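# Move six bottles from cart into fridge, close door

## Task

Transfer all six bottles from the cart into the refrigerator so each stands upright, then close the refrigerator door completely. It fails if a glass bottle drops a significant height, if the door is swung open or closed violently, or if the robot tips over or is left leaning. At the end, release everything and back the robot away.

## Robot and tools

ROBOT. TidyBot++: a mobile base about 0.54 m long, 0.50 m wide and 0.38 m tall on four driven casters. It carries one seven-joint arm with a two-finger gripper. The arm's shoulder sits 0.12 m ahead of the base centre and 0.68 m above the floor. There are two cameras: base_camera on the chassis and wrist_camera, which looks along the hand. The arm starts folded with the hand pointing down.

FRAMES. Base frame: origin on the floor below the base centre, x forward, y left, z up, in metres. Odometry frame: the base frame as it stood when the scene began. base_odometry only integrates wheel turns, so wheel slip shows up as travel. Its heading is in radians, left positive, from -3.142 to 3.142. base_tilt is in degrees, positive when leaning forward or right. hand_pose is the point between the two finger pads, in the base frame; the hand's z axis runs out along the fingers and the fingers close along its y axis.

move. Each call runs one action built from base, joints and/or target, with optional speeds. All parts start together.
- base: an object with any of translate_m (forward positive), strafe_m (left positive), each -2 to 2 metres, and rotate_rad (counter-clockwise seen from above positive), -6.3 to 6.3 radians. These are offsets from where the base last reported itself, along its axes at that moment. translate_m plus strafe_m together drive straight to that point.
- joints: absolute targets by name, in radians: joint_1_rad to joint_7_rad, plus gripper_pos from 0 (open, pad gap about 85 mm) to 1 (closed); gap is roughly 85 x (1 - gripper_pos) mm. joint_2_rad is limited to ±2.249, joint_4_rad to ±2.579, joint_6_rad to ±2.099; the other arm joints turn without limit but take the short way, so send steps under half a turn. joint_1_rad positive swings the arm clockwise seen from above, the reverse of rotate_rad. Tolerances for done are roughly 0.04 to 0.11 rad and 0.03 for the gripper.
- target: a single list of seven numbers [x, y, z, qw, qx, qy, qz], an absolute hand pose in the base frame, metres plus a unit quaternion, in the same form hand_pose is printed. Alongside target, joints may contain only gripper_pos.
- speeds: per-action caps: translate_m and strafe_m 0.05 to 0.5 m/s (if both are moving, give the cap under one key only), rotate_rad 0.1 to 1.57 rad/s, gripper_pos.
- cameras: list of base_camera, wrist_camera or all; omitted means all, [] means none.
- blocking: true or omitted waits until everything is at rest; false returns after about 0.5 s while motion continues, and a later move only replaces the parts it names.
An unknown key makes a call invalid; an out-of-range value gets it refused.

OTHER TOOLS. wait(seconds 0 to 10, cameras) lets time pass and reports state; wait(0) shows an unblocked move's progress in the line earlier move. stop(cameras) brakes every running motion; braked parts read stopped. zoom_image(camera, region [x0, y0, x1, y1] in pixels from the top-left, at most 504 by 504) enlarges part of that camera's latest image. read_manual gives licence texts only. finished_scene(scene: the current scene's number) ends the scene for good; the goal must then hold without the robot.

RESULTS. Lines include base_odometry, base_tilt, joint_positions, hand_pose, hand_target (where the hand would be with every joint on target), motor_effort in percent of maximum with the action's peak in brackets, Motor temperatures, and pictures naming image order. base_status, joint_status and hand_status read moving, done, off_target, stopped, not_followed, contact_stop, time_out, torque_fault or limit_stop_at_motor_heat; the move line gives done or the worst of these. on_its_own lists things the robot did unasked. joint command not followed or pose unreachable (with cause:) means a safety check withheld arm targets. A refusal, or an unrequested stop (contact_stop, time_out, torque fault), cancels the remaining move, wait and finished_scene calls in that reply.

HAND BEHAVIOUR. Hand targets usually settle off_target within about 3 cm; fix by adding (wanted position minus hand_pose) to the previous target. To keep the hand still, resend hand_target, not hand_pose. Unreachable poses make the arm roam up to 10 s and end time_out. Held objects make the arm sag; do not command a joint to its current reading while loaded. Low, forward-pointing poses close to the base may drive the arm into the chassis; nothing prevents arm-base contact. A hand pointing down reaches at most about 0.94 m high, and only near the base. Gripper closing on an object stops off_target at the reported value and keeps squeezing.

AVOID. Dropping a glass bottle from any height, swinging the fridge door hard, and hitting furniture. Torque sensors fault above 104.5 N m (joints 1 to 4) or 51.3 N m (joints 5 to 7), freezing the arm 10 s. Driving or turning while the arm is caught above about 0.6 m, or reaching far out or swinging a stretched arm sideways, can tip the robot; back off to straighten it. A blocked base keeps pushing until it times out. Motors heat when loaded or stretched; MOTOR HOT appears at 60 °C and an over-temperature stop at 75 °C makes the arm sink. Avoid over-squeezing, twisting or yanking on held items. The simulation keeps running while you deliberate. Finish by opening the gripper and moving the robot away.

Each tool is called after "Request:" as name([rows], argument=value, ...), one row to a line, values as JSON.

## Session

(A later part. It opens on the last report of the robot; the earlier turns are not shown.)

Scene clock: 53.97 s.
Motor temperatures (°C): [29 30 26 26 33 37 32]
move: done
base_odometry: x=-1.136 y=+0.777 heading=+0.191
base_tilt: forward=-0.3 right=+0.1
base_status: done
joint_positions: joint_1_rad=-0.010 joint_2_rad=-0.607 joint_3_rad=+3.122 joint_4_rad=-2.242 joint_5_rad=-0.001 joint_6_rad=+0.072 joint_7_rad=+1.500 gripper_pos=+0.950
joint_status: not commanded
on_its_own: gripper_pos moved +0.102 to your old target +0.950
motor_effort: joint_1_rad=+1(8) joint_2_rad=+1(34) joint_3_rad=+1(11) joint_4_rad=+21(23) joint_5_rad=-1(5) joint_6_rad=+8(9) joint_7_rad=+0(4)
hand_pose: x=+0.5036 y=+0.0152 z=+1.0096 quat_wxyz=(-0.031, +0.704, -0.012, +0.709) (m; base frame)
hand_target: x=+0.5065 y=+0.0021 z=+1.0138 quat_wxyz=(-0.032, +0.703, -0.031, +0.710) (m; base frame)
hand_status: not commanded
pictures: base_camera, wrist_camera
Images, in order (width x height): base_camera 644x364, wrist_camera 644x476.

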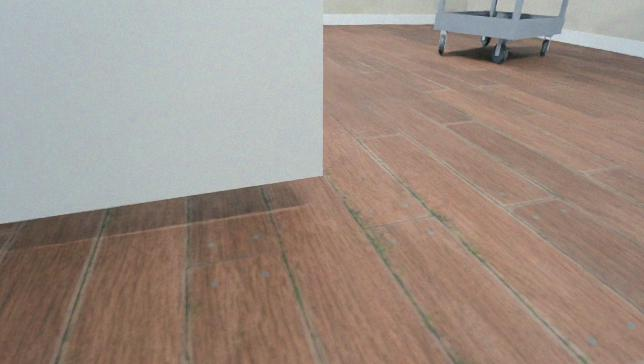

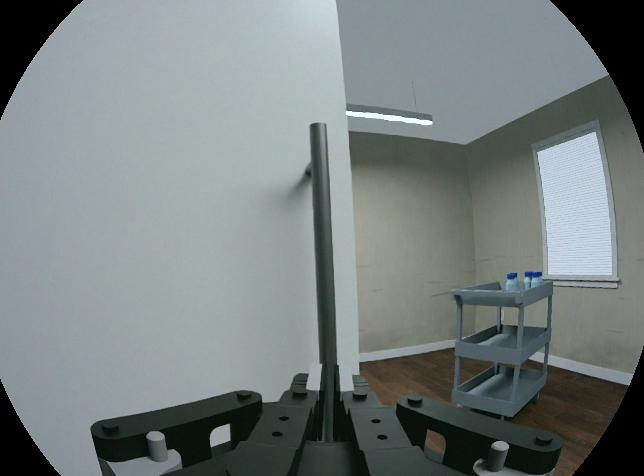

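Request:
move(base={"translate_m": -0.3}, cameras=[], joints={"gripper_pos": 0.0})

Request:
move(base={"translate_m": 1.365, "strafe_m": -0.997}, cameras=[])

Request:
move(base={"rotate_rad": 1.857})

Request:
zoom_image(camera="wrist_camera", region=[180, 60, 480, 400])

Scene clock: 57.97 s.
Motor temperatures (°C): [29 30 26 26 33 37 32]
move: done
base_odometry: x=-1.431 y=+0.720 heading=+0.190
base_tilt: forward=-0.3 right=+0.1
base_status: done
joint_positions: joint_1_rad=-0.010 joint_2_rad=-0.606 joint_3_rad=+3.122 joint_4_rad=-2.242 joint_5_rad=-0.001 joint_6_rad=+0.072 joint_7_rad=+1.500 gripper_pos=+0.000
joint_status: all done
motor_effort: joint_1_rad=+0(1) joint_2_rad=+1(3) joint_3_rad=+1(2) joint_4_rad=+21(21) joint_5_rad=+0(1) joint_6_rad=+8(9) joint_7_rad=+0(1)
hand_pose: x=+0.5038 y=+0.0150 z=+1.0094 quat_wxyz=(-0.031, +0.704, -0.012, +0.709) (m; base frame)
hand_target: x=+0.5065 y=+0.0021 z=+1.0138 quat_wxyz=(-0.032, +0.703, -0.031, +0.710) (m; base frame)
hand_status: not commanded
pictures: none
No camera images: "cameras" was empty.

Scene clock: 62.40 s.
Motor temperatures (°C): [29 30 26 26 33 37 32]
move: done
base_odometry: x=+0.098 y=-0.001 heading=+0.190
base_tilt: forward=-0.3 right=+0.1
base_status: done
joint_positions: joint_1_rad=-0.010 joint_2_rad=-0.602 joint_3_rad=+3.124 joint_4_rad=-2.242 joint_5_rad=-0.001 joint_6_rad=+0.072 joint_7_rad=+1.500 gripper_pos=+0.000
joint_status: not commanded
motor_effort: joint_1_rad=+1(2) joint_2_rad=+0(3) joint_3_rad=+1(3) joint_4_rad=+21(21) joint_5_rad=+0(1) joint_6_rad=+8(9) joint_7_rad=+0(1)
hand_pose: x=+0.5052 y=+0.0142 z=+1.0078 quat_wxyz=(-0.030, +0.706, -0.013, +0.708) (m; base frame)
hand_target: x=+0.5065 y=+0.0021 z=+1.0138 quat_wxyz=(-0.032, +0.703, -0.031, +0.710) (m; base frame)
hand_status: not commanded
pictures: none
No camera images: "cameras" was empty.

Scene clock: 64.87 s.
Motor temperatures (°C): [29 30 26 26 33 37 32]
move: done
base_odometry: x=+0.098 y=-0.001 heading=+2.046
base_tilt: forward=-0.3 right=+0.1
base_status: done
joint_positions: joint_1_rad=-0.008 joint_2_rad=-0.602 joint_3_rad=+3.126 joint_4_rad=-2.242 joint_5_rad=-0.001 joint_6_rad=+0.072 joint_7_rad=+1.500 gripper_pos=+0.000
joint_status: not commanded
motor_effort: joint_1_rad=+1(2) joint_2_rad=+1(1) joint_3_rad=+0(2) joint_4_rad=+21(21) joint_5_rad=+1(1) joint_6_rad=+8(9) joint_7_rad=+1(1)
hand_pose: x=+0.5053 y=+0.0127 z=+1.0078 quat_wxyz=(-0.030, +0.706, -0.014, +0.708) (m; base frame)
hand_target: x=+0.5065 y=+0.0021 z=+1.0138 quat_wxyz=(-0.032, +0.703, -0.031, +0.710) (m; base frame)
hand_status: not commanded
pictures: base_camera, wrist_camera
Images, in order (width x height): base_camera 644x364, wrist_camera 644x476.

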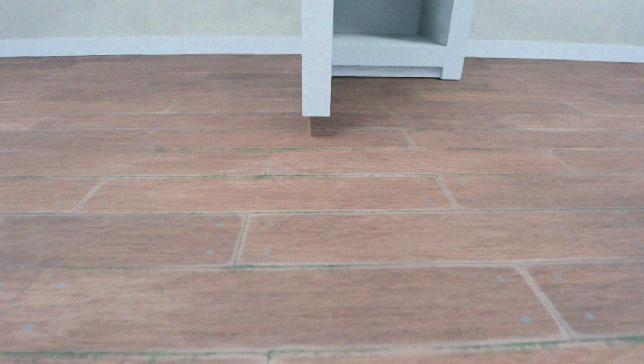

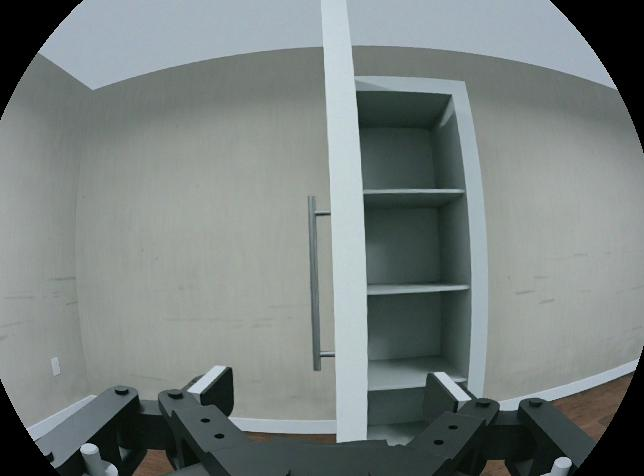

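Scaled by 1.482.

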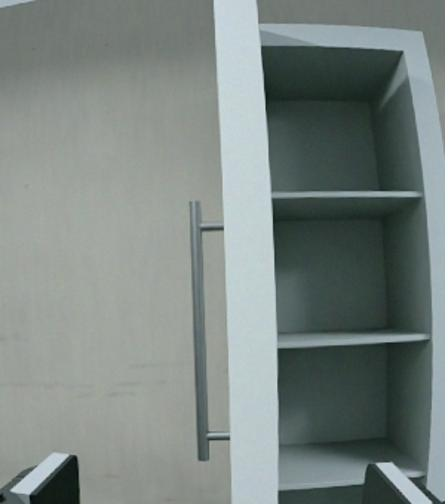

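Request:
move(base={"rotate_rad": -1.87}, joints={"joint_1_rad": 0.0, "joint_2_rad": -0.5, "joint_3_rad": 3.14, "joint_4_rad": -1.4, "joint_5_rad": 0.0, "joint_6_rad": -1.2, "joint_7_rad": 1.54})

Request:
zoom_image(camera="wrist_camera", region=[170, 60, 520, 320])

Scene clock: 69.23 s.
Motor temperatures (°C): [29 30 26 26 33 37 32]
move: done
base_odometry: x=+0.098 y=-0.001 heading=+0.177
base_tilt: forward=-0.3 right=+0.1
base_status: done
joint_positions: joint_1_rad=-0.007 joint_2_rad=-0.512 joint_3_rad=+3.130 joint_4_rad=-1.437 joint_5_rad=-0.001 joint_6_rad=-1.136 joint_7_rad=+1.501 gripper_pos=+0.000
joint_status: all done
motor_effort: joint_1_rad=+1(2) joint_2_rad=+1(2) joint_3_rad=+1(3) joint_4_rad=+17(23) joint_5_rad=+0(2) joint_6_rad=+8(10) joint_7_rad=+0(2)
hand_pose: x=+0.4382 y=+0.0096 z=+1.0913 quat_wxyz=(-0.021, +0.857, -0.021, +0.514) (m; base frame)
hand_target: x=+0.4322 y=+0.0021 z=+1.0893 quat_wxyz=(-0.008, +0.867, -0.013, +0.498) (m; base frame)
hand_status: not commanded
pictures: base_camera, wrist_camera
Images, in order (width x height): base_camera 644x364, wrist_camera 644x476.

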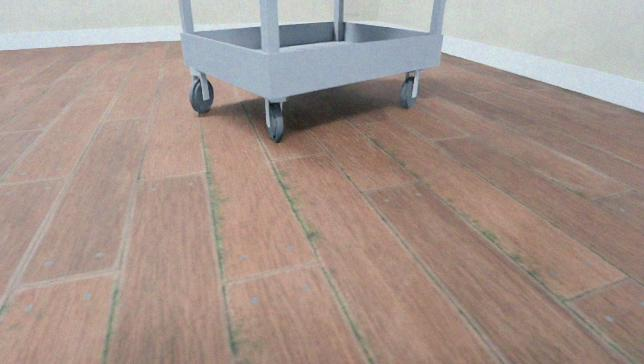

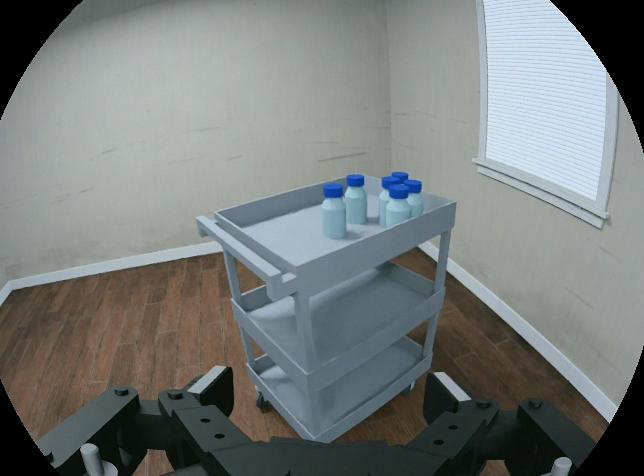

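Scaled by 1.440.

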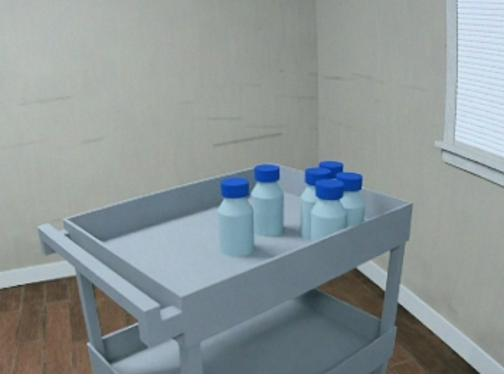

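Request:
move(base={"translate_m": 0.666, "strafe_m": -0.546, "rotate_rad": 0.773})

Request:
zoom_image(camera="wrist_camera", region=[120, 60, 520, 400])

Scene clock: 74.27 s.
Motor temperatures (°C): [29 30 26 26 33 37 32]
move: done
base_odometry: x=+0.850 y=-0.421 heading=+0.951
base_tilt: forward=-0.3 right=+0.1
base_status: done
joint_positions: joint_1_rad=-0.006 joint_2_rad=-0.506 joint_3_rad=+3.134 joint_4_rad=-1.435 joint_5_rad=-0.001 joint_6_rad=-1.139 joint_7_rad=+1.501 gripper_pos=+0.000
joint_status: not commanded
motor_effort: joint_1_rad=+0(2) joint_2_rad=+1(5) joint_3_rad=+0(3) joint_4_rad=+17(18) joint_5_rad=+0(2) joint_6_rad=+7(8) joint_7_rad=+0(1)
hand_pose: x=+0.4405 y=+0.0072 z=+1.0892 quat_wxyz=(-0.020, +0.859, -0.024, +0.511) (m; base frame)
hand_target: x=+0.4322 y=+0.0021 z=+1.0893 quat_wxyz=(-0.008, +0.867, -0.013, +0.498) (m; base frame)
hand_status: not commanded
pictures: base_camera, wrist_camera
Images, in order (width x height): base_camera 644x364, wrist_camera 644x476.

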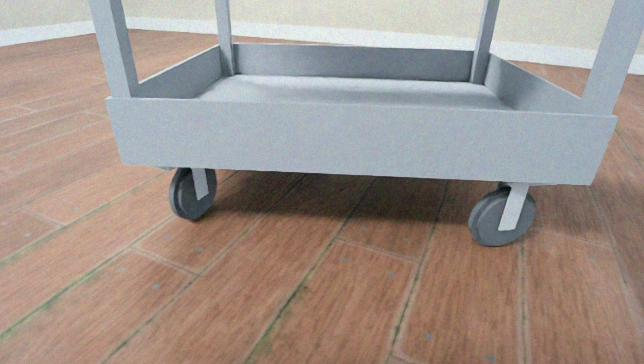

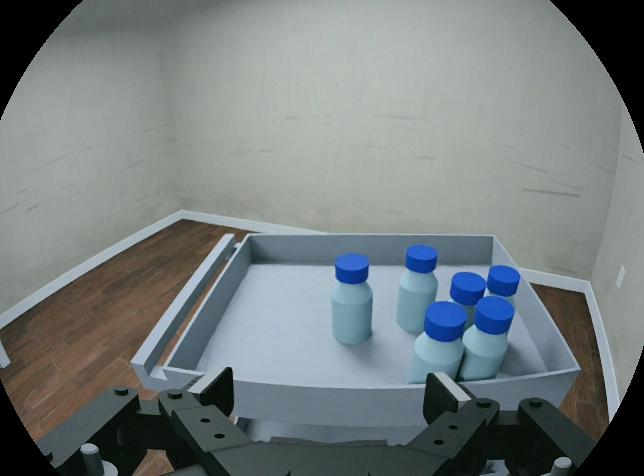

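Scaled by 1.260.

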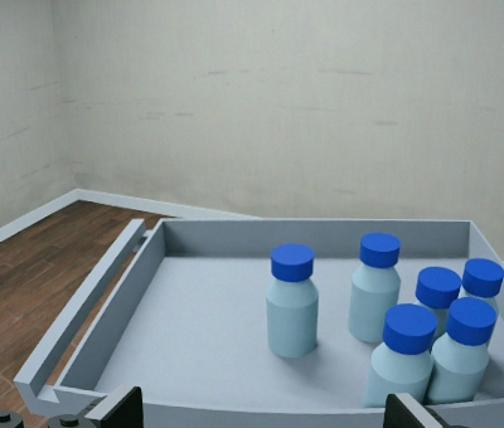

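Request:
move(base={"translate_m": -0.1, "strafe_m": -0.053}, joints={"joint_1_rad": 0.0, "joint_2_rad": -0.2, "joint_3_rad": 3.14, "joint_4_rad": -2.24, "joint_5_rad": 0.0, "joint_6_rad": 0.47, "joint_7_rad": 1.54, "gripper_pos": 0.15})

Scene clock: 80.13 s.
Motor temperatures (°C): [29 30 26 26 33 37 32]
move: done
base_odometry: x=+0.835 y=-0.533 heading=+0.951
base_tilt: forward=-0.3 right=+0.1
base_status: done
joint_positions: joint_1_rad=-0.006 joint_2_rad=-0.220 joint_3_rad=+3.134 joint_4_rad=-2.221 joint_5_rad=-0.001 joint_6_rad=+0.419 joint_7_rad=+1.501 gripper_pos=+0.150
joint_status: all done
motor_effort: joint_1_rad=+0(2) joint_2_rad=-10(12) joint_3_rad=+1(3) joint_4_rad=+19(21) joint_5_rad=+1(2) joint_6_rad=+8(9) joint_7_rad=+0(1)
hand_pose: x=+0.6241 y=+0.0085 z=+0.9580 quat_wxyz=(-0.029, +0.711, -0.020, +0.703) (m; base frame)
hand_target: x=+0.6271 y=+0.0022 z=+0.9523 quat_wxyz=(-0.011, +0.707, -0.010, +0.707) (m; base frame)
hand_status: not commanded
pictures: base_camera, wrist_camera
Images, in order (width x height): base_camera 644x364, wrist_camera 644x476.

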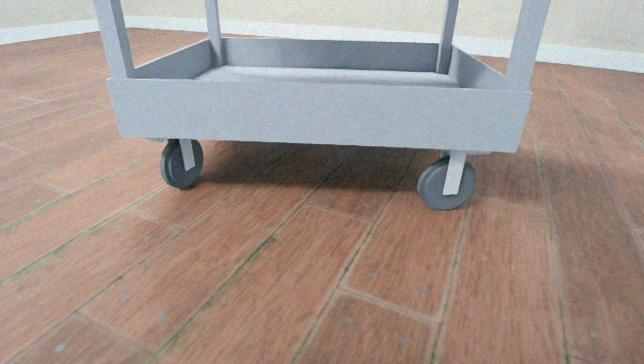

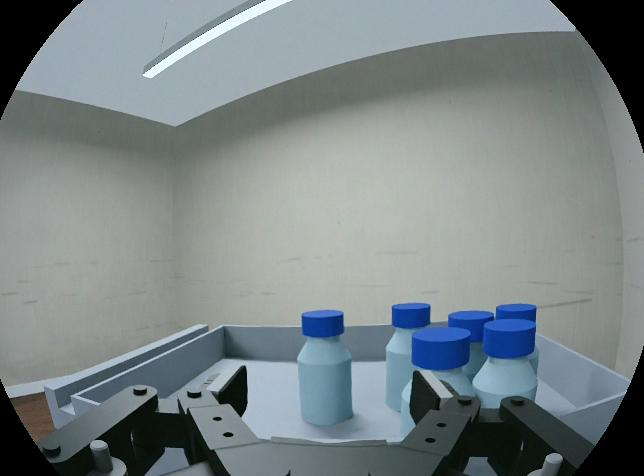

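Request:
move(joints={"joint_1_rad": 0.0, "joint_2_rad": -0.2, "joint_3_rad": 3.14, "joint_4_rad": -2.168, "joint_5_rad": 0.0, "joint_6_rad": 0.22, "joint_7_rad": 1.54, "gripper_pos": 0.15}, cameras=[])

Request:
move(base={"translate_m": 0.17}, speeds={"translate_m": 0.2})

Scene clock: 84.17 s.
Motor temperatures (°C): [29 30 26 26 33 37 32]
move: done
base_odometry: x=+0.835 y=-0.533 heading=+0.951
base_tilt: forward=-0.3 right=+0.1
base_status: not commanded
joint_positions: joint_1_rad=-0.006 joint_2_rad=-0.218 joint_3_rad=+3.134 joint_4_rad=-2.198 joint_5_rad=-0.001 joint_6_rad=+0.263 joint_7_rad=+1.501 gripper_pos=+0.150
joint_status: all done
motor_effort: joint_1_rad=+0(1) joint_2_rad=-10(12) joint_3_rad=+0(2) joint_4_rad=+19(21) joint_5_rad=-1(1) joint_6_rad=+8(9) joint_7_rad=+0(1)
hand_pose: x=+0.6243 y=+0.0085 z=+0.9223 quat_wxyz=(-0.027, +0.757, -0.021, +0.653) (m; base frame)
hand_target: x=+0.6317 y=+0.0022 z=+0.9177 quat_wxyz=(-0.010, +0.767, -0.011, +0.642) (m; base frame)
hand_status: not commanded
pictures: none
No camera images: "cameras" was empty.

Scene clock: 85.70 s.
Motor temperatures (°C): [29 30 26 26 33 37 32]
move: done
base_odometry: x=+0.934 y=-0.395 heading=+0.951
base_tilt: forward=-0.3 right=+0.1
base_status: done
joint_positions: joint_1_rad=-0.006 joint_2_rad=-0.209 joint_3_rad=+3.134 joint_4_rad=-2.198 joint_5_rad=-0.001 joint_6_rad=+0.263 joint_7_rad=+1.501 gripper_pos=+0.150
joint_status: not commanded
motor_effort: joint_1_rad=+1(2) joint_2_rad=-10(13) joint_3_rad=+1(3) joint_4_rad=+19(20) joint_5_rad=+0(1) joint_6_rad=+9(9) joint_7_rad=+0(1)
hand_pose: x=+0.6264 y=+0.0084 z=+0.9179 quat_wxyz=(-0.027, +0.759, -0.022, +0.650) (m; base frame)
hand_target: x=+0.6317 y=+0.0022 z=+0.9177 quat_wxyz=(-0.010, +0.767, -0.011, +0.642) (m; base frame)
hand_status: not commanded
pictures: base_camera, wrist_camera
Images, in order (width x height): base_camera 644x364, wrist_camera 644x476.

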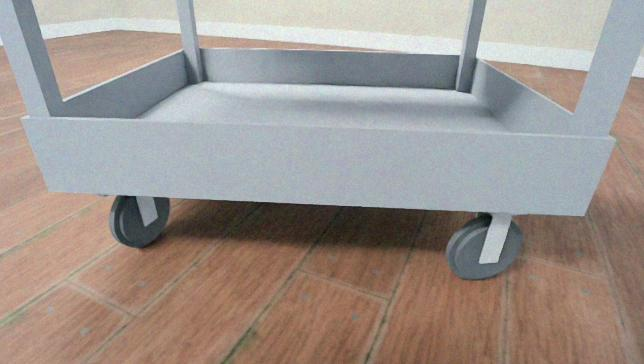

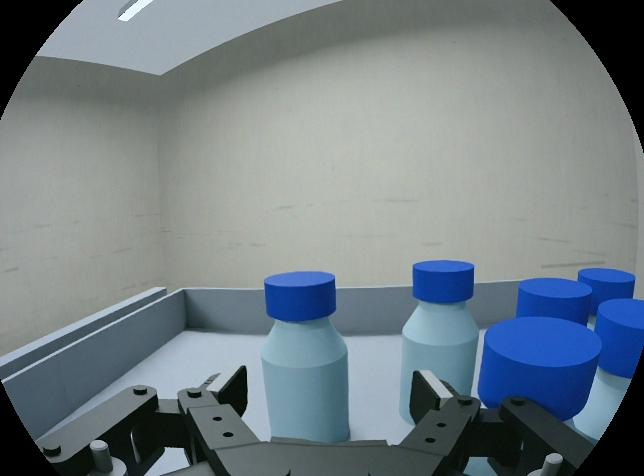

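Request:
move(base={"translate_m": 0.06, "strafe_m": 0.018}, speeds={"translate_m": 0.1}, cameras=["wrist_camera"])

Scene clock: 88.20 s.
Motor temperatures (°C): [29 30 26 26 33 37 32]
move: done
base_odometry: x=+0.955 y=-0.335 heading=+0.951
base_tilt: forward=-0.3 right=+0.1
base_status: done
joint_positions: joint_1_rad=-0.006 joint_2_rad=-0.207 joint_3_rad=+3.134 joint_4_rad=-2.197 joint_5_rad=-0.001 joint_6_rad=+0.263 joint_7_rad=+1.501 gripper_pos=+0.150
joint_status: not commanded
motor_effort: joint_1_rad=+0(2) joint_2_rad=-11(13) joint_3_rad=+0(2) joint_4_rad=+19(20) joint_5_rad=-1(1) joint_6_rad=+8(9) joint_7_rad=+0(1)
hand_pose: x=+0.6269 y=+0.0084 z=+0.9168 quat_wxyz=(-0.027, +0.760, -0.022, +0.649) (m; base frame)
hand_target: x=+0.6317 y=+0.0022 z=+0.9177 quat_wxyz=(-0.010, +0.767, -0.011, +0.642) (m; base frame)
hand_status: not commanded
pictures: wrist_camera
Images, in order (width x height): wrist_camera 644x476.

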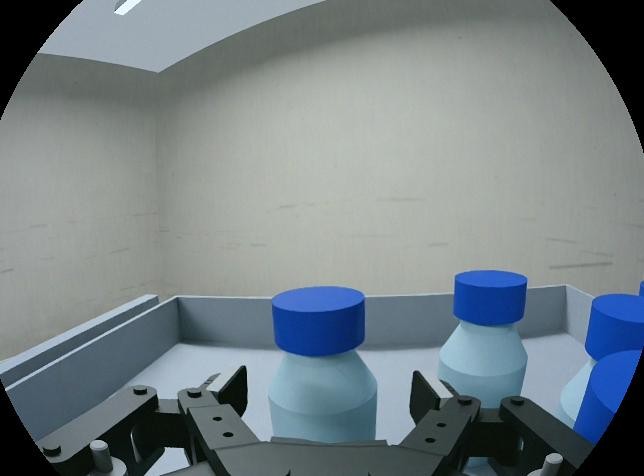

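Request:
move(base={"translate_m": 0.05, "strafe_m": 0.006}, speeds={"translate_m": 0.1}, cameras=["wrist_camera"])

Scene clock: 89.63 s.
Motor temperatures (°C): [29 30 26 26 33 37 32]
move: done
base_odometry: x=+0.979 y=-0.291 heading=+0.951
base_tilt: forward=-0.3 right=+0.1
base_status: done
joint_positions: joint_1_rad=-0.006 joint_2_rad=-0.206 joint_3_rad=+3.134 joint_4_rad=-2.197 joint_5_rad=-0.001 joint_6_rad=+0.263 joint_7_rad=+1.501 gripper_pos=+0.150
joint_status: not commanded
motor_effort: joint_1_rad=+1(2) joint_2_rad=-11(13) joint_3_rad=+0(2) joint_4_rad=+19(20) joint_5_rad=+0(1) joint_6_rad=+9(9) joint_7_rad=+0(1)
hand_pose: x=+0.6272 y=+0.0083 z=+0.9162 quat_wxyz=(-0.027, +0.760, -0.022, +0.648) (m; base frame)
hand_target: x=+0.6317 y=+0.0022 z=+0.9177 quat_wxyz=(-0.010, +0.767, -0.011, +0.642) (m; base frame)
hand_status: not commanded
pictures: wrist_camera
Images, in order (width x height): wrist_camera 644x476.

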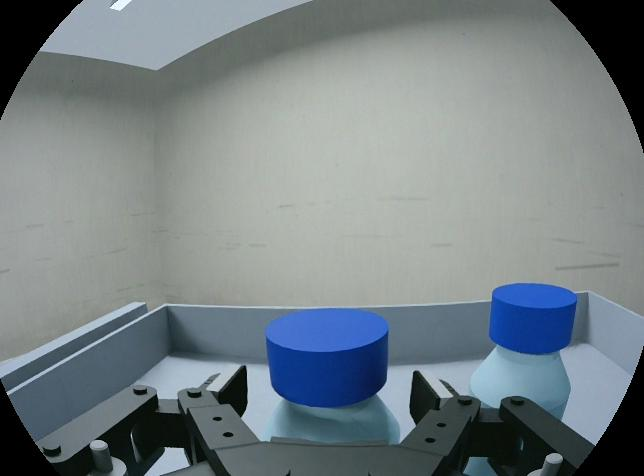

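Request:
move(base={"translate_m": 0.02}, speeds={"translate_m": 0.1}, cameras=["wrist_camera"])

Request:
zoom_image(camera="wrist_camera", region=[200, 280, 460, 470])

Scene clock: 90.93 s.
Motor temperatures (°C): [29 30 26 26 33 37 32]
move: done
base_odometry: x=+0.990 y=-0.274 heading=+0.951
base_tilt: forward=-0.3 right=+0.1
base_status: done
joint_positions: joint_1_rad=-0.006 joint_2_rad=-0.201 joint_3_rad=+3.134 joint_4_rad=-2.196 joint_5_rad=-0.001 joint_6_rad=+0.263 joint_7_rad=+1.501 gripper_pos=+0.150
joint_status: not commanded
motor_effort: joint_1_rad=+0(2) joint_2_rad=-10(14) joint_3_rad=+0(2) joint_4_rad=+19(20) joint_5_rad=+0(1) joint_6_rad=+8(9) joint_7_rad=+0(1)
hand_pose: x=+0.6285 y=+0.0083 z=+0.9144 quat_wxyz=(-0.027, +0.762, -0.022, +0.647) (m; base frame)
hand_target: x=+0.6317 y=+0.0022 z=+0.9177 quat_wxyz=(-0.010, +0.767, -0.011, +0.642) (m; base frame)
hand_status: not commanded
pictures: wrist_camera
Images, in order (width x height): wrist_camera 644x476.

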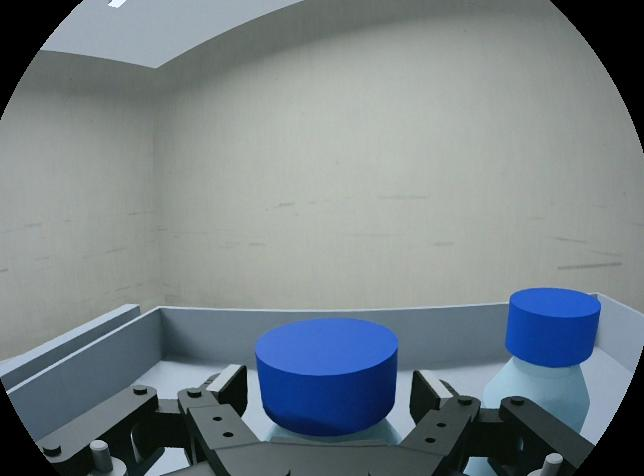

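Scaled by 1.938.

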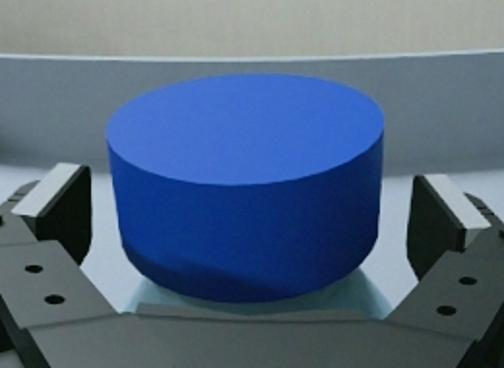

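Request:
move(joints={"gripper_pos": 0.55}, cameras=["wrist_camera"])

Scene clock: 95.57 s.
Motor temperatures (°C): [29 30 26 26 33 37 32]
move: off_target
base_odometry: x=+0.990 y=-0.275 heading=+0.951
base_tilt: forward=-0.3 right=+0.1
base_status: not commanded
joint_positions: joint_1_rad=-0.006 joint_2_rad=-0.201 joint_3_rad=+3.134 joint_4_rad=-2.196 joint_5_rad=-0.001 joint_6_rad=+0.263 joint_7_rad=+1.501 gripper_pos=+0.439
joint_status: gripper_pos off_target (ended at +0.439, target +0.550)
motor_effort: joint_1_rad=+2(2) joint_2_rad=-11(11) joint_3_rad=+1(2) joint_4_rad=+19(20) joint_5_rad=-1(1) joint_6_rad=+8(9) joint_7_rad=+0(1)
hand_pose: x=+0.6284 y=+0.0083 z=+0.9147 quat_wxyz=(-0.027, +0.762, -0.022, +0.647) (m; base frame)
hand_target: x=+0.6317 y=+0.0022 z=+0.9177 quat_wxyz=(-0.010, +0.767, -0.011, +0.642) (m; base frame)
hand_status: not commanded
pictures: wrist_camera
Images, in order (width x height): wrist_camera 644x476.

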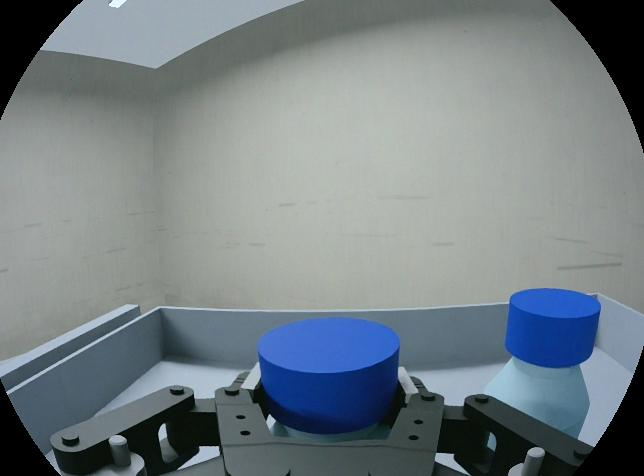

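Request:
move(joints={"gripper_pos": 0.7}, cameras=[])

Request:
move(joints={"joint_1_rad": 0.0, "joint_2_rad": -0.35, "joint_3_rad": 3.14, "joint_4_rad": -1.806, "joint_5_rad": 0.0, "joint_6_rad": -0.29, "joint_7_rad": 1.54}, cameras=["wrist_camera"])

Scene clock: 96.80 s.
Motor temperatures (°C): [29 30 26 26 33 37 32]
move: off_target
base_odometry: x=+0.990 y=-0.275 heading=+0.951
base_tilt: forward=-0.3 right=+0.1
base_status: not commanded
joint_positions: joint_1_rad=-0.006 joint_2_rad=-0.201 joint_3_rad=+3.134 joint_4_rad=-2.196 joint_5_rad=-0.001 joint_6_rad=+0.263 joint_7_rad=+1.501 gripper_pos=+0.439
joint_status: gripper_pos off_target (ended at +0.439, target +0.700)
motor_effort: joint_1_rad=+2(2) joint_2_rad=-10(11) joint_3_rad=+1(1) joint_4_rad=+20(20) joint_5_rad=+0(1) joint_6_rad=+8(9) joint_7_rad=+0(1)
hand_pose: x=+0.6284 y=+0.0083 z=+0.9147 quat_wxyz=(-0.027, +0.762, -0.022, +0.647) (m; base frame)
hand_target: x=+0.6317 y=+0.0022 z=+0.9177 quat_wxyz=(-0.010, +0.767, -0.011, +0.642) (m; base frame)
hand_status: not commanded
pictures: none
No camera images: "cameras" was empty.

Scene clock: 98.60 s.
Motor temperatures (°C): [29 30 26 26 33 37 32]
move: done
base_odometry: x=+0.990 y=-0.275 heading=+0.951
base_tilt: forward=-0.3 right=+0.1
base_status: not commanded
joint_positions: joint_1_rad=-0.006 joint_2_rad=-0.336 joint_3_rad=+3.134 joint_4_rad=-1.861 joint_5_rad=-0.001 joint_6_rad=-0.237 joint_7_rad=+1.501 gripper_pos=+0.439
joint_status: all done
motor_effort: joint_1_rad=+1(2) joint_2_rad=-10(15) joint_3_rad=+1(2) joint_4_rad=+24(25) joint_5_rad=+0(1) joint_6_rad=+10(12) joint_7_rad=+0(1)
hand_pose: x=+0.5998 y=+0.0085 z=+1.0343 quat_wxyz=(-0.026, +0.771, -0.022, +0.636) (m; base frame)
hand_target: x=+0.5935 y=+0.0023 z=+1.0588 quat_wxyz=(-0.010, +0.766, -0.011, +0.642) (m; base frame)
hand_status: not commanded
pictures: wrist_camera
Images, in order (width x height): wrist_camera 644x476.

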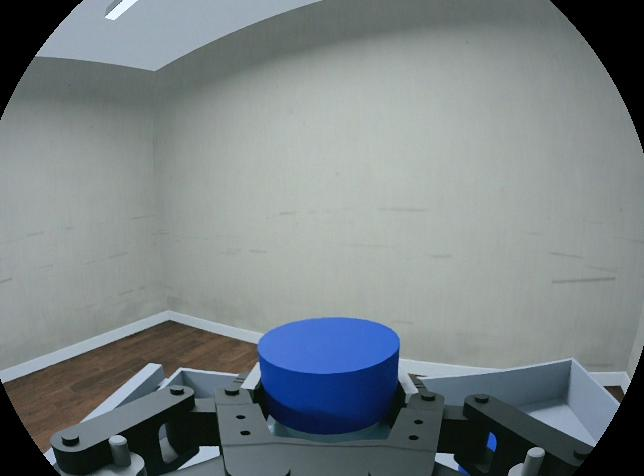

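Request:
move(base={"translate_m": -0.3}, cameras=[])

Request:
move(base={"rotate_rad": 1.097}, speeds={"rotate_rad": 1.0}, cameras=[])

Request:
move(base={"translate_m": 1.23, "strafe_m": -0.03})

Scene clock: 102.97 s.
Motor temperatures (°C): [29 30 26 26 33 37 32]
move: done
base_odometry: x=+0.816 y=-0.519 heading=+0.951
base_tilt: forward=-0.3 right=+0.1
base_status: done
joint_positions: joint_1_rad=-0.005 joint_2_rad=-0.348 joint_3_rad=+3.135 joint_4_rad=-1.860 joint_5_rad=-0.001 joint_6_rad=-0.244 joint_7_rad=+1.501 gripper_pos=+0.439
joint_status: not commanded
motor_effort: joint_1_rad=+1(2) joint_2_rad=-9(14) joint_3_rad=+1(4) joint_4_rad=+24(25) joint_5_rad=+0(1) joint_6_rad=+10(12) joint_7_rad=+0(1)
hand_pose: x=+0.5951 y=+0.0077 z=+1.0382 quat_wxyz=(-0.026, +0.769, -0.022, +0.638) (m; base frame)
hand_target: x=+0.5935 y=+0.0023 z=+1.0588 quat_wxyz=(-0.010, +0.766, -0.011, +0.642) (m; base frame)
hand_status: not commanded
pictures: none
No camera images: "cameras" was empty.

Scene clock: 105.00 s.
Motor temperatures (°C): [29 30 26 26 33 37 32]
move: done
base_odometry: x=+0.816 y=-0.519 heading=+2.047
base_tilt: forward=-0.3 right=+0.1
base_status: done
joint_positions: joint_1_rad=-0.003 joint_2_rad=-0.348 joint_3_rad=+3.135 joint_4_rad=-1.860 joint_5_rad=-0.001 joint_6_rad=-0.244 joint_7_rad=+1.501 gripper_pos=+0.439
joint_status: not commanded
motor_effort: joint_1_rad=+1(2) joint_2_rad=-10(11) joint_3_rad=+1(3) joint_4_rad=+24(24) joint_5_rad=+0(1) joint_6_rad=+11(11) joint_7_rad=-1(1)
hand_pose: x=+0.5952 y=+0.0065 z=+1.0382 quat_wxyz=(-0.025, +0.769, -0.023, +0.638) (m; base frame)
hand_target: x=+0.5935 y=+0.0023 z=+1.0588 quat_wxyz=(-0.010, +0.766, -0.011, +0.642) (m; base frame)
hand_status: not commanded
pictures: none
No camera images: "cameras" was empty.

Scene clock: 108.57 s.
Motor temperatures (°C): [29 30 26 26 33 37 32]
move: done
base_odometry: x=+0.279 y=+0.588 heading=+2.048
base_tilt: forward=-0.3 right=+0.1
base_status: done
joint_positions: joint_1_rad=-0.003 joint_2_rad=-0.342 joint_3_rad=+3.135 joint_4_rad=-1.860 joint_5_rad=-0.001 joint_6_rad=-0.245 joint_7_rad=+1.501 gripper_pos=+0.439
joint_status: not commanded
motor_effort: joint_1_rad=+1(1) joint_2_rad=-9(13) joint_3_rad=+1(2) joint_4_rad=+24(25) joint_5_rad=+0(1) joint_6_rad=+11(12) joint_7_rad=+1(1)
hand_pose: x=+0.5974 y=+0.0065 z=+1.0349 quat_wxyz=(-0.025, +0.772, -0.023, +0.635) (m; base frame)
hand_target: x=+0.5935 y=+0.0023 z=+1.0588 quat_wxyz=(-0.010, +0.766, -0.011, +0.642) (m; base frame)
hand_status: not commanded
pictures: base_camera, wrist_camera
Images, in order (width x height): base_camera 644x364, wrist_camera 644x476.

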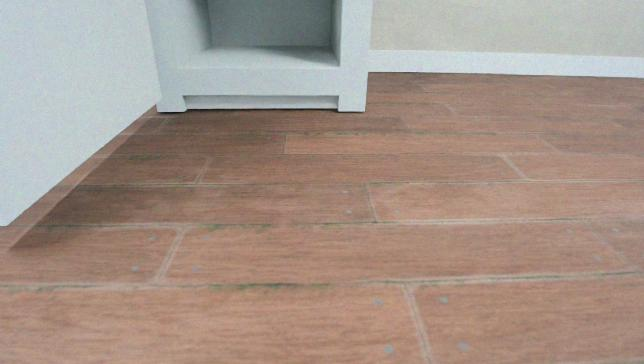

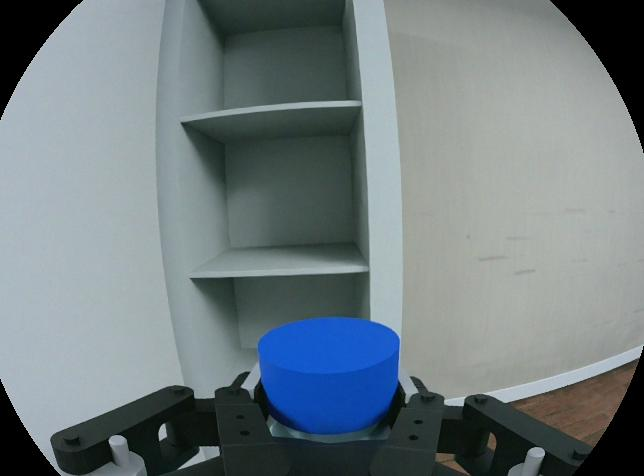

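Request:
move(base={"translate_m": 0.3, "strafe_m": 0.03}, speeds={"translate_m": 0.25}, joints={"joint_1_rad": 0.0, "joint_2_rad": -0.1, "joint_3_rad": 3.14, "joint_4_rad": -1.53, "joint_5_rad": 0.0, "joint_6_rad": -0.34, "joint_7_rad": 1.57})

Scene clock: 114.33 s.
Motor temperatures (°C): [29 30 26 26 33 37 32]
move: off_target
base_odometry: x=+0.115 y=+0.841 heading=+2.048
base_tilt: forward=-0.3 right=+0.1
base_status: done
joint_positions: joint_1_rad=-0.003 joint_2_rad=-0.093 joint_3_rad=+3.135 joint_4_rad=-1.592 joint_5_rad=-0.001 joint_6_rad=-0.290 joint_7_rad=+1.524 gripper_pos=+0.439
joint_status: joint_4_rad off_target (ended at -1.592, target -1.530); the others done
motor_effort: joint_1_rad=+0(1) joint_2_rad=-19(21) joint_3_rad=+0(1) joint_4_rad=+24(26) joint_5_rad=+0(1) joint_6_rad=+10(12) joint_7_rad=+1(1)
hand_pose: x=+0.6974 y=+0.0071 z=+1.0557 quat_wxyz=(-0.018, +0.780, -0.015, +0.626) (m; base frame)
hand_target: x=+0.6934 y=+0.0023 z=+1.0830 quat_wxyz=(-0.001, +0.774, +0.000, +0.633) (m; base frame)
hand_status: not commanded
pictures: base_camera, wrist_camera
Images, in order (width x height): base_camera 644x364, wrist_camera 644x476.

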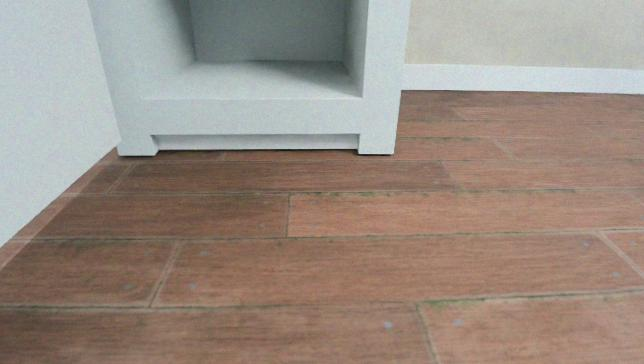

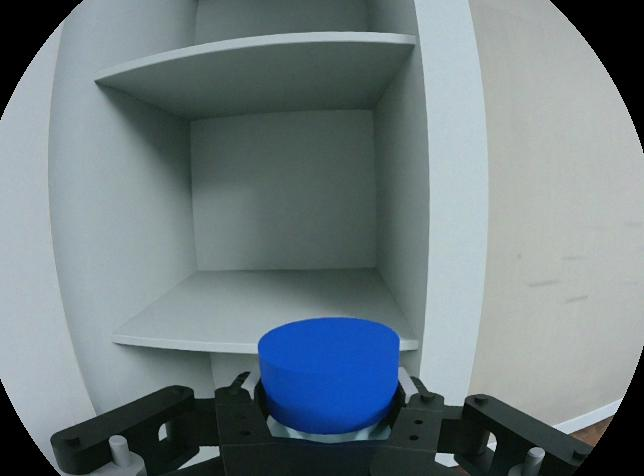

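Request:
move(base={"translate_m": 0.61}, speeds={"translate_m": 0.2})

Scene clock: 119.57 s.
Motor temperatures (°C): [29 30 26 26 33 37 32]
move: done
base_odometry: x=-0.166 y=+1.383 heading=+2.048
base_tilt: forward=-0.3 right=+0.1
base_status: done
joint_positions: joint_1_rad=-0.003 joint_2_rad=-0.092 joint_3_rad=+3.135 joint_4_rad=-1.591 joint_5_rad=-0.001 joint_6_rad=-0.291 joint_7_rad=+1.525 gripper_pos=+0.439
joint_status: not commanded
motor_effort: joint_1_rad=+1(2) joint_2_rad=-18(21) joint_3_rad=+0(2) joint_4_rad=+24(25) joint_5_rad=+1(1) joint_6_rad=+10(12) joint_7_rad=+0(1)
hand_pose: x=+0.6976 y=+0.0070 z=+1.0556 quat_wxyz=(-0.017, +0.780, -0.014, +0.625) (m; base frame)
hand_target: x=+0.6934 y=+0.0023 z=+1.0830 quat_wxyz=(-0.001, +0.774, +0.000, +0.633) (m; base frame)
hand_status: not commanded
pictures: base_camera, wrist_camera
Images, in order (width x height): base_camera 644x364, wrist_camera 644x476.

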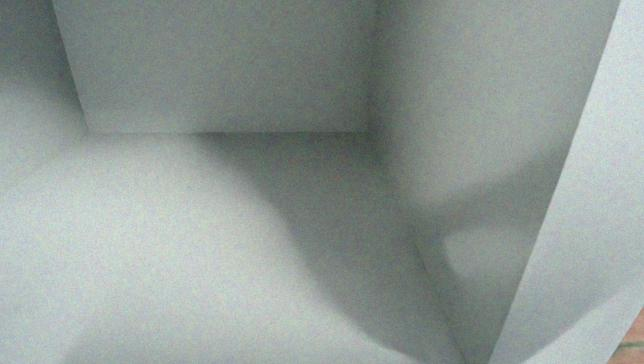

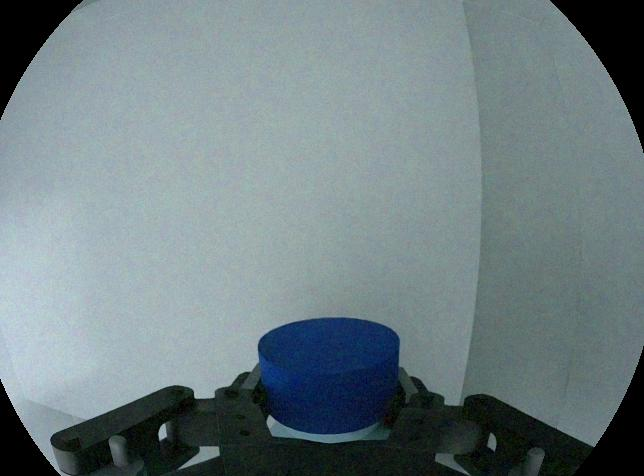

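Request:
move(joints={"joint_4_rad": -1.63, "joint_6_rad": -0.24}, cameras=[])

Request:
move(joints={"joint_4_rad": -1.67, "joint_6_rad": -0.20})

Scene clock: 121.13 s.
Motor temperatures (°C): [29 30 26 26 33 37 32]
move: done
base_odometry: x=-0.166 y=+1.383 heading=+2.048
base_tilt: forward=-0.3 right=+0.1
base_status: not commanded
joint_positions: joint_1_rad=-0.003 joint_2_rad=-0.096 joint_3_rad=+3.135 joint_4_rad=-1.617 joint_5_rad=-0.001 joint_6_rad=-0.266 joint_7_rad=+1.525 gripper_pos=+0.439
joint_status: all done
motor_effort: joint_1_rad=+0(1) joint_2_rad=-15(19) joint_3_rad=+0(1) joint_4_rad=+21(24) joint_5_rad=+0(1) joint_6_rad=+8(11) joint_7_rad=+0(1)
hand_pose: x=+0.6967 y=+0.0070 z=+1.0492 quat_wxyz=(-0.017, +0.779, -0.014, +0.626) (m; base frame)
hand_target: x=+0.6962 y=+0.0023 z=+1.0517 quat_wxyz=(-0.001, +0.774, +0.000, +0.633) (m; base frame)
hand_status: not commanded
pictures: none
No camera images: "cameras" was empty.

Scene clock: 121.83 s.
Motor temperatures (°C): [29 30 26 26 33 37 32]
move: done
base_odometry: x=-0.166 y=+1.383 heading=+2.048
base_tilt: forward=-0.3 right=+0.1
base_status: not commanded
joint_positions: joint_1_rad=-0.003 joint_2_rad=-0.104 joint_3_rad=+3.135 joint_4_rad=-1.643 joint_5_rad=-0.001 joint_6_rad=-0.230 joint_7_rad=+1.525 gripper_pos=+0.439
joint_status: all done
motor_effort: joint_1_rad=-1(1) joint_2_rad=-13(15) joint_3_rad=-1(1) joint_4_rad=+19(22) joint_5_rad=+0(1) joint_6_rad=+7(9) joint_7_rad=+0(1)
hand_pose: x=+0.6948 y=+0.0070 z=+1.0486 quat_wxyz=(-0.018, +0.774, -0.014, +0.633) (m; base frame)
hand_target: x=+0.6965 y=+0.0023 z=+1.0391 quat_wxyz=(-0.001, +0.774, +0.000, +0.633) (m; base frame)
hand_status: not commanded
pictures: base_camera, wrist_camera
Images, in order (width x height): base_camera 644x364, wrist_camera 644x476.

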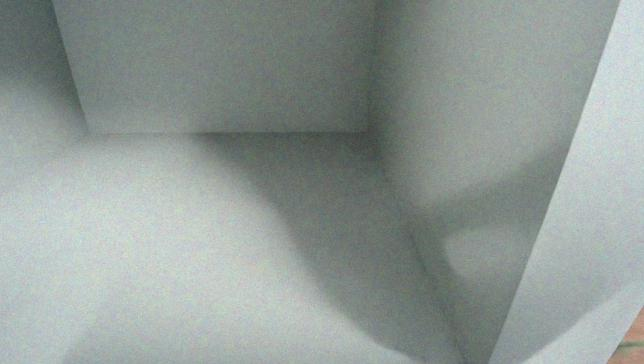

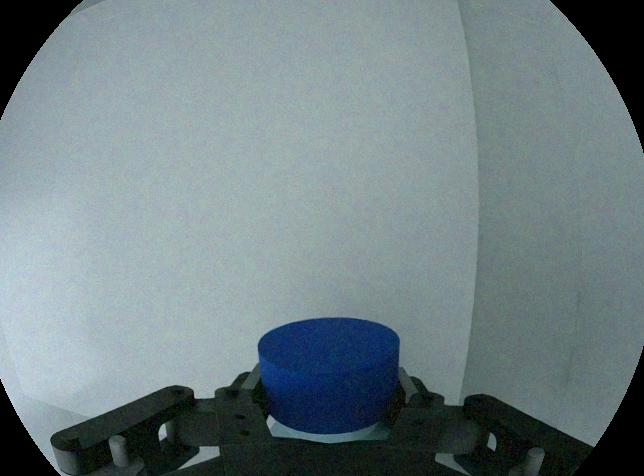

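Request:
move(joints={"joint_4_rad": -1.71, "joint_6_rad": -0.18})

Scene clock: 122.87 s.
Motor temperatures (°C): [29 30 26 26 33 37 32]
move: done
base_odometry: x=-0.166 y=+1.383 heading=+2.048
base_tilt: forward=-0.3 right=+0.1
base_status: not commanded
joint_positions: joint_1_rad=-0.003 joint_2_rad=-0.113 joint_3_rad=+3.135 joint_4_rad=-1.669 joint_5_rad=-0.001 joint_6_rad=-0.199 joint_7_rad=+1.525 gripper_pos=+0.439
joint_status: all done
motor_effort: joint_1_rad=+0(0) joint_2_rad=-11(14) joint_3_rad=-1(1) joint_4_rad=+17(19) joint_5_rad=+0(1) joint_6_rad=+4(7) joint_7_rad=+1(1)
hand_pose: x=+0.6918 y=+0.0070 z=+1.0479 quat_wxyz=(-0.018, +0.769, -0.014, +0.639) (m; base frame)
hand_target: x=+0.6949 y=+0.0023 z=+1.0205 quat_wxyz=(-0.001, +0.780, +0.000, +0.626) (m; base frame)
hand_status: not commanded
pictures: base_camera, wrist_camera
Images, in order (width x height): base_camera 644x364, wrist_camera 644x476.

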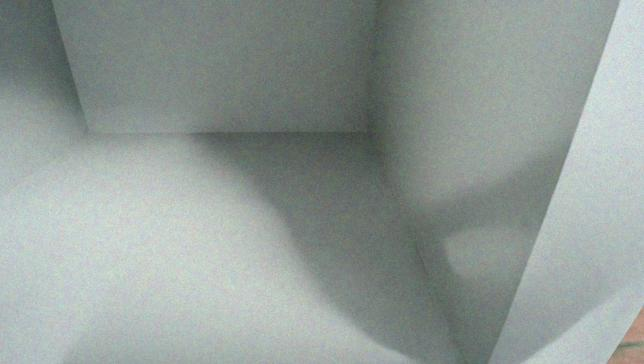

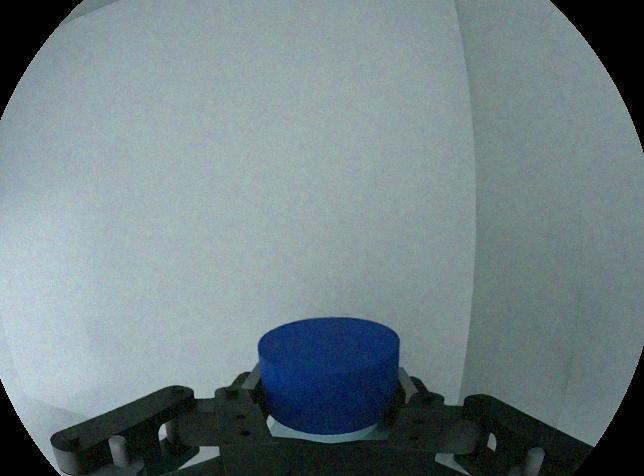

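Request:
move(joints={"joint_4_rad": -1.67, "joint_6_rad": -0.2}, cameras=[])

Request:
move(joints={"gripper_pos": 0.3})

Scene clock: 124.23 s.
Motor temperatures (°C): [29 30 26 26 33 37 32]
move: done
base_odometry: x=-0.166 y=+1.383 heading=+2.048
base_tilt: forward=-0.3 right=+0.1
base_status: not commanded
joint_positions: joint_1_rad=-0.003 joint_2_rad=-0.113 joint_3_rad=+3.135 joint_4_rad=-1.668 joint_5_rad=-0.001 joint_6_rad=-0.199 joint_7_rad=+1.525 gripper_pos=+0.439
joint_status: all done
motor_effort: joint_1_rad=+0(1) joint_2_rad=-13(14) joint_3_rad=+0(1) joint_4_rad=+19(19) joint_5_rad=+0(1) joint_6_rad=+6(7) joint_7_rad=+1(1)
hand_pose: x=+0.6918 y=+0.0070 z=+1.0483 quat_wxyz=(-0.018, +0.769, -0.014, +0.639) (m; base frame)
hand_target: x=+0.6965 y=+0.0023 z=+1.0391 quat_wxyz=(-0.001, +0.774, +0.000, +0.633) (m; base frame)
hand_status: not commanded
pictures: none
No camera images: "cameras" was empty.

Scene clock: 125.00 s.
Motor temperatures (°C): [29 30 26 26 33 37 32]
move: done
base_odometry: x=-0.166 y=+1.383 heading=+2.048
base_tilt: forward=-0.3 right=+0.1
base_status: not commanded
joint_positions: joint_1_rad=-0.003 joint_2_rad=-0.113 joint_3_rad=+3.135 joint_4_rad=-1.668 joint_5_rad=-0.001 joint_6_rad=-0.199 joint_7_rad=+1.526 gripper_pos=+0.300
joint_status: all done
motor_effort: joint_1_rad=+1(1) joint_2_rad=-15(16) joint_3_rad=+0(1) joint_4_rad=+21(21) joint_5_rad=+0(1) joint_6_rad=+8(9) joint_7_rad=+0(1)
hand_pose: x=+0.6918 y=+0.0070 z=+1.0482 quat_wxyz=(-0.017, +0.769, -0.014, +0.639) (m; base frame)
hand_target: x=+0.6965 y=+0.0023 z=+1.0391 quat_wxyz=(-0.001, +0.774, +0.000, +0.633) (m; base frame)
hand_status: not commanded
pictures: base_camera, wrist_camera
Images, in order (width x height): base_camera 644x364, wrist_camera 644x476.

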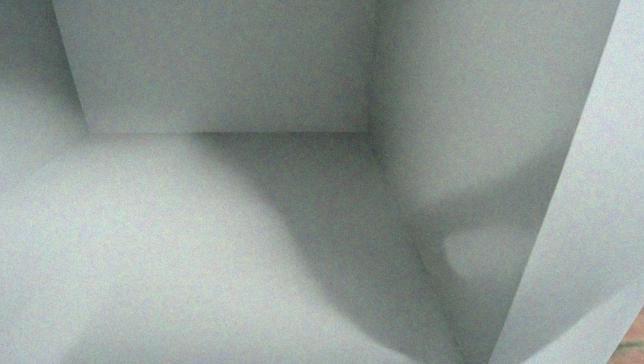

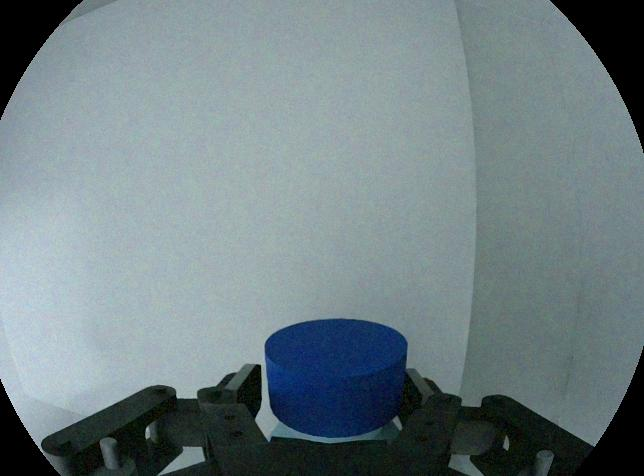

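Request:
move(joints={"gripper_pos": 0.05}, cameras=["wrist_camera"])

Request:
move(base={"translate_m": -0.3}, speeds={"translate_m": 0.2})

Scene clock: 126.13 s.
Motor temperatures (°C): [29 30 26 26 33 37 32]
move: done
base_odometry: x=-0.166 y=+1.383 heading=+2.048
base_tilt: forward=-0.3 right=+0.1
base_status: not commanded
joint_positions: joint_1_rad=-0.003 joint_2_rad=-0.113 joint_3_rad=+3.135 joint_4_rad=-1.668 joint_5_rad=-0.001 joint_6_rad=-0.199 joint_7_rad=+1.526 gripper_pos=+0.050
joint_status: all done
motor_effort: joint_1_rad=+0(1) joint_2_rad=-15(15) joint_3_rad=+1(1) joint_4_rad=+21(21) joint_5_rad=+0(1) joint_6_rad=+8(9) joint_7_rad=+0(1)
hand_pose: x=+0.6918 y=+0.0070 z=+1.0482 quat_wxyz=(-0.017, +0.769, -0.014, +0.639) (m; base frame)
hand_target: x=+0.6965 y=+0.0023 z=+1.0391 quat_wxyz=(-0.001, +0.774, +0.000, +0.633) (m; base frame)
hand_status: not commanded
pictures: wrist_camera
Images, in order (width x height): wrist_camera 644x476.

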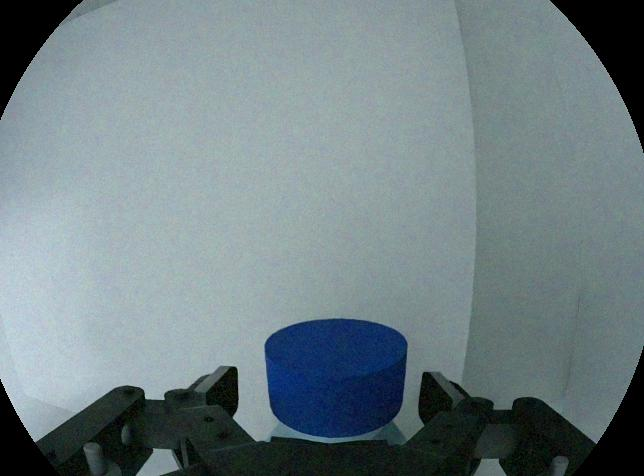

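Scene clock: 128.37 s.
Motor temperatures (°C): [29 30 26 26 33 37 32]
move: done
base_odometry: x=-0.028 y=+1.117 heading=+2.048
base_tilt: forward=-0.3 right=+0.1
base_status: done
joint_positions: joint_1_rad=-0.003 joint_2_rad=-0.111 joint_3_rad=+3.135 joint_4_rad=-1.668 joint_5_rad=-0.001 joint_6_rad=-0.199 joint_7_rad=+1.526 gripper_pos=+0.050
joint_status: not commanded
motor_effort: joint_1_rad=+1(2) joint_2_rad=-14(20) joint_3_rad=+1(2) joint_4_rad=+21(22) joint_5_rad=+0(1) joint_6_rad=+8(9) joint_7_rad=+0(1)
hand_pose: x=+0.6927 y=+0.0068 z=+1.0469 quat_wxyz=(-0.017, +0.769, -0.014, +0.638) (m; base frame)
hand_target: x=+0.6965 y=+0.0023 z=+1.0391 quat_wxyz=(-0.001, +0.774, +0.000, +0.633) (m; base frame)
hand_status: not commanded
pictures: base_camera, wrist_camera
Images, in order (width x height): base_camera 644x364, wrist_camera 644x476.

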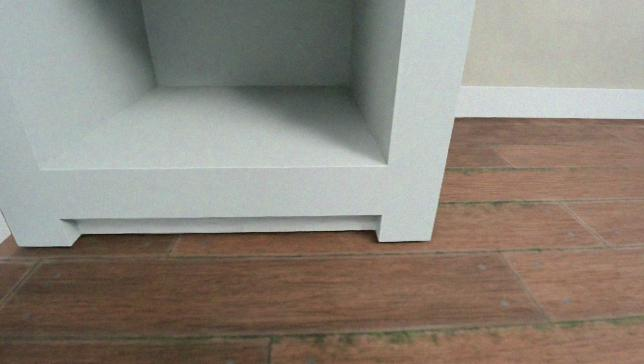

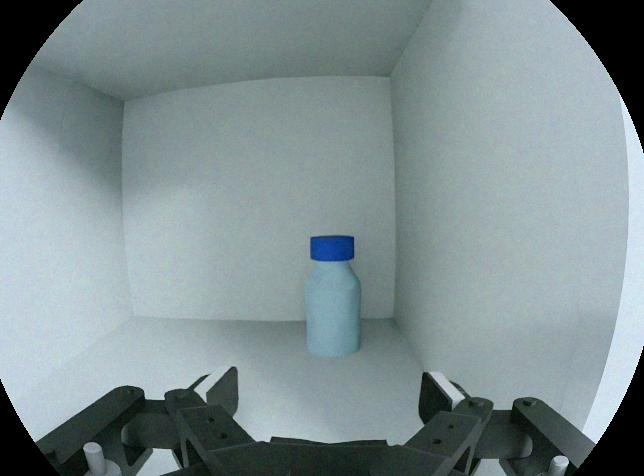

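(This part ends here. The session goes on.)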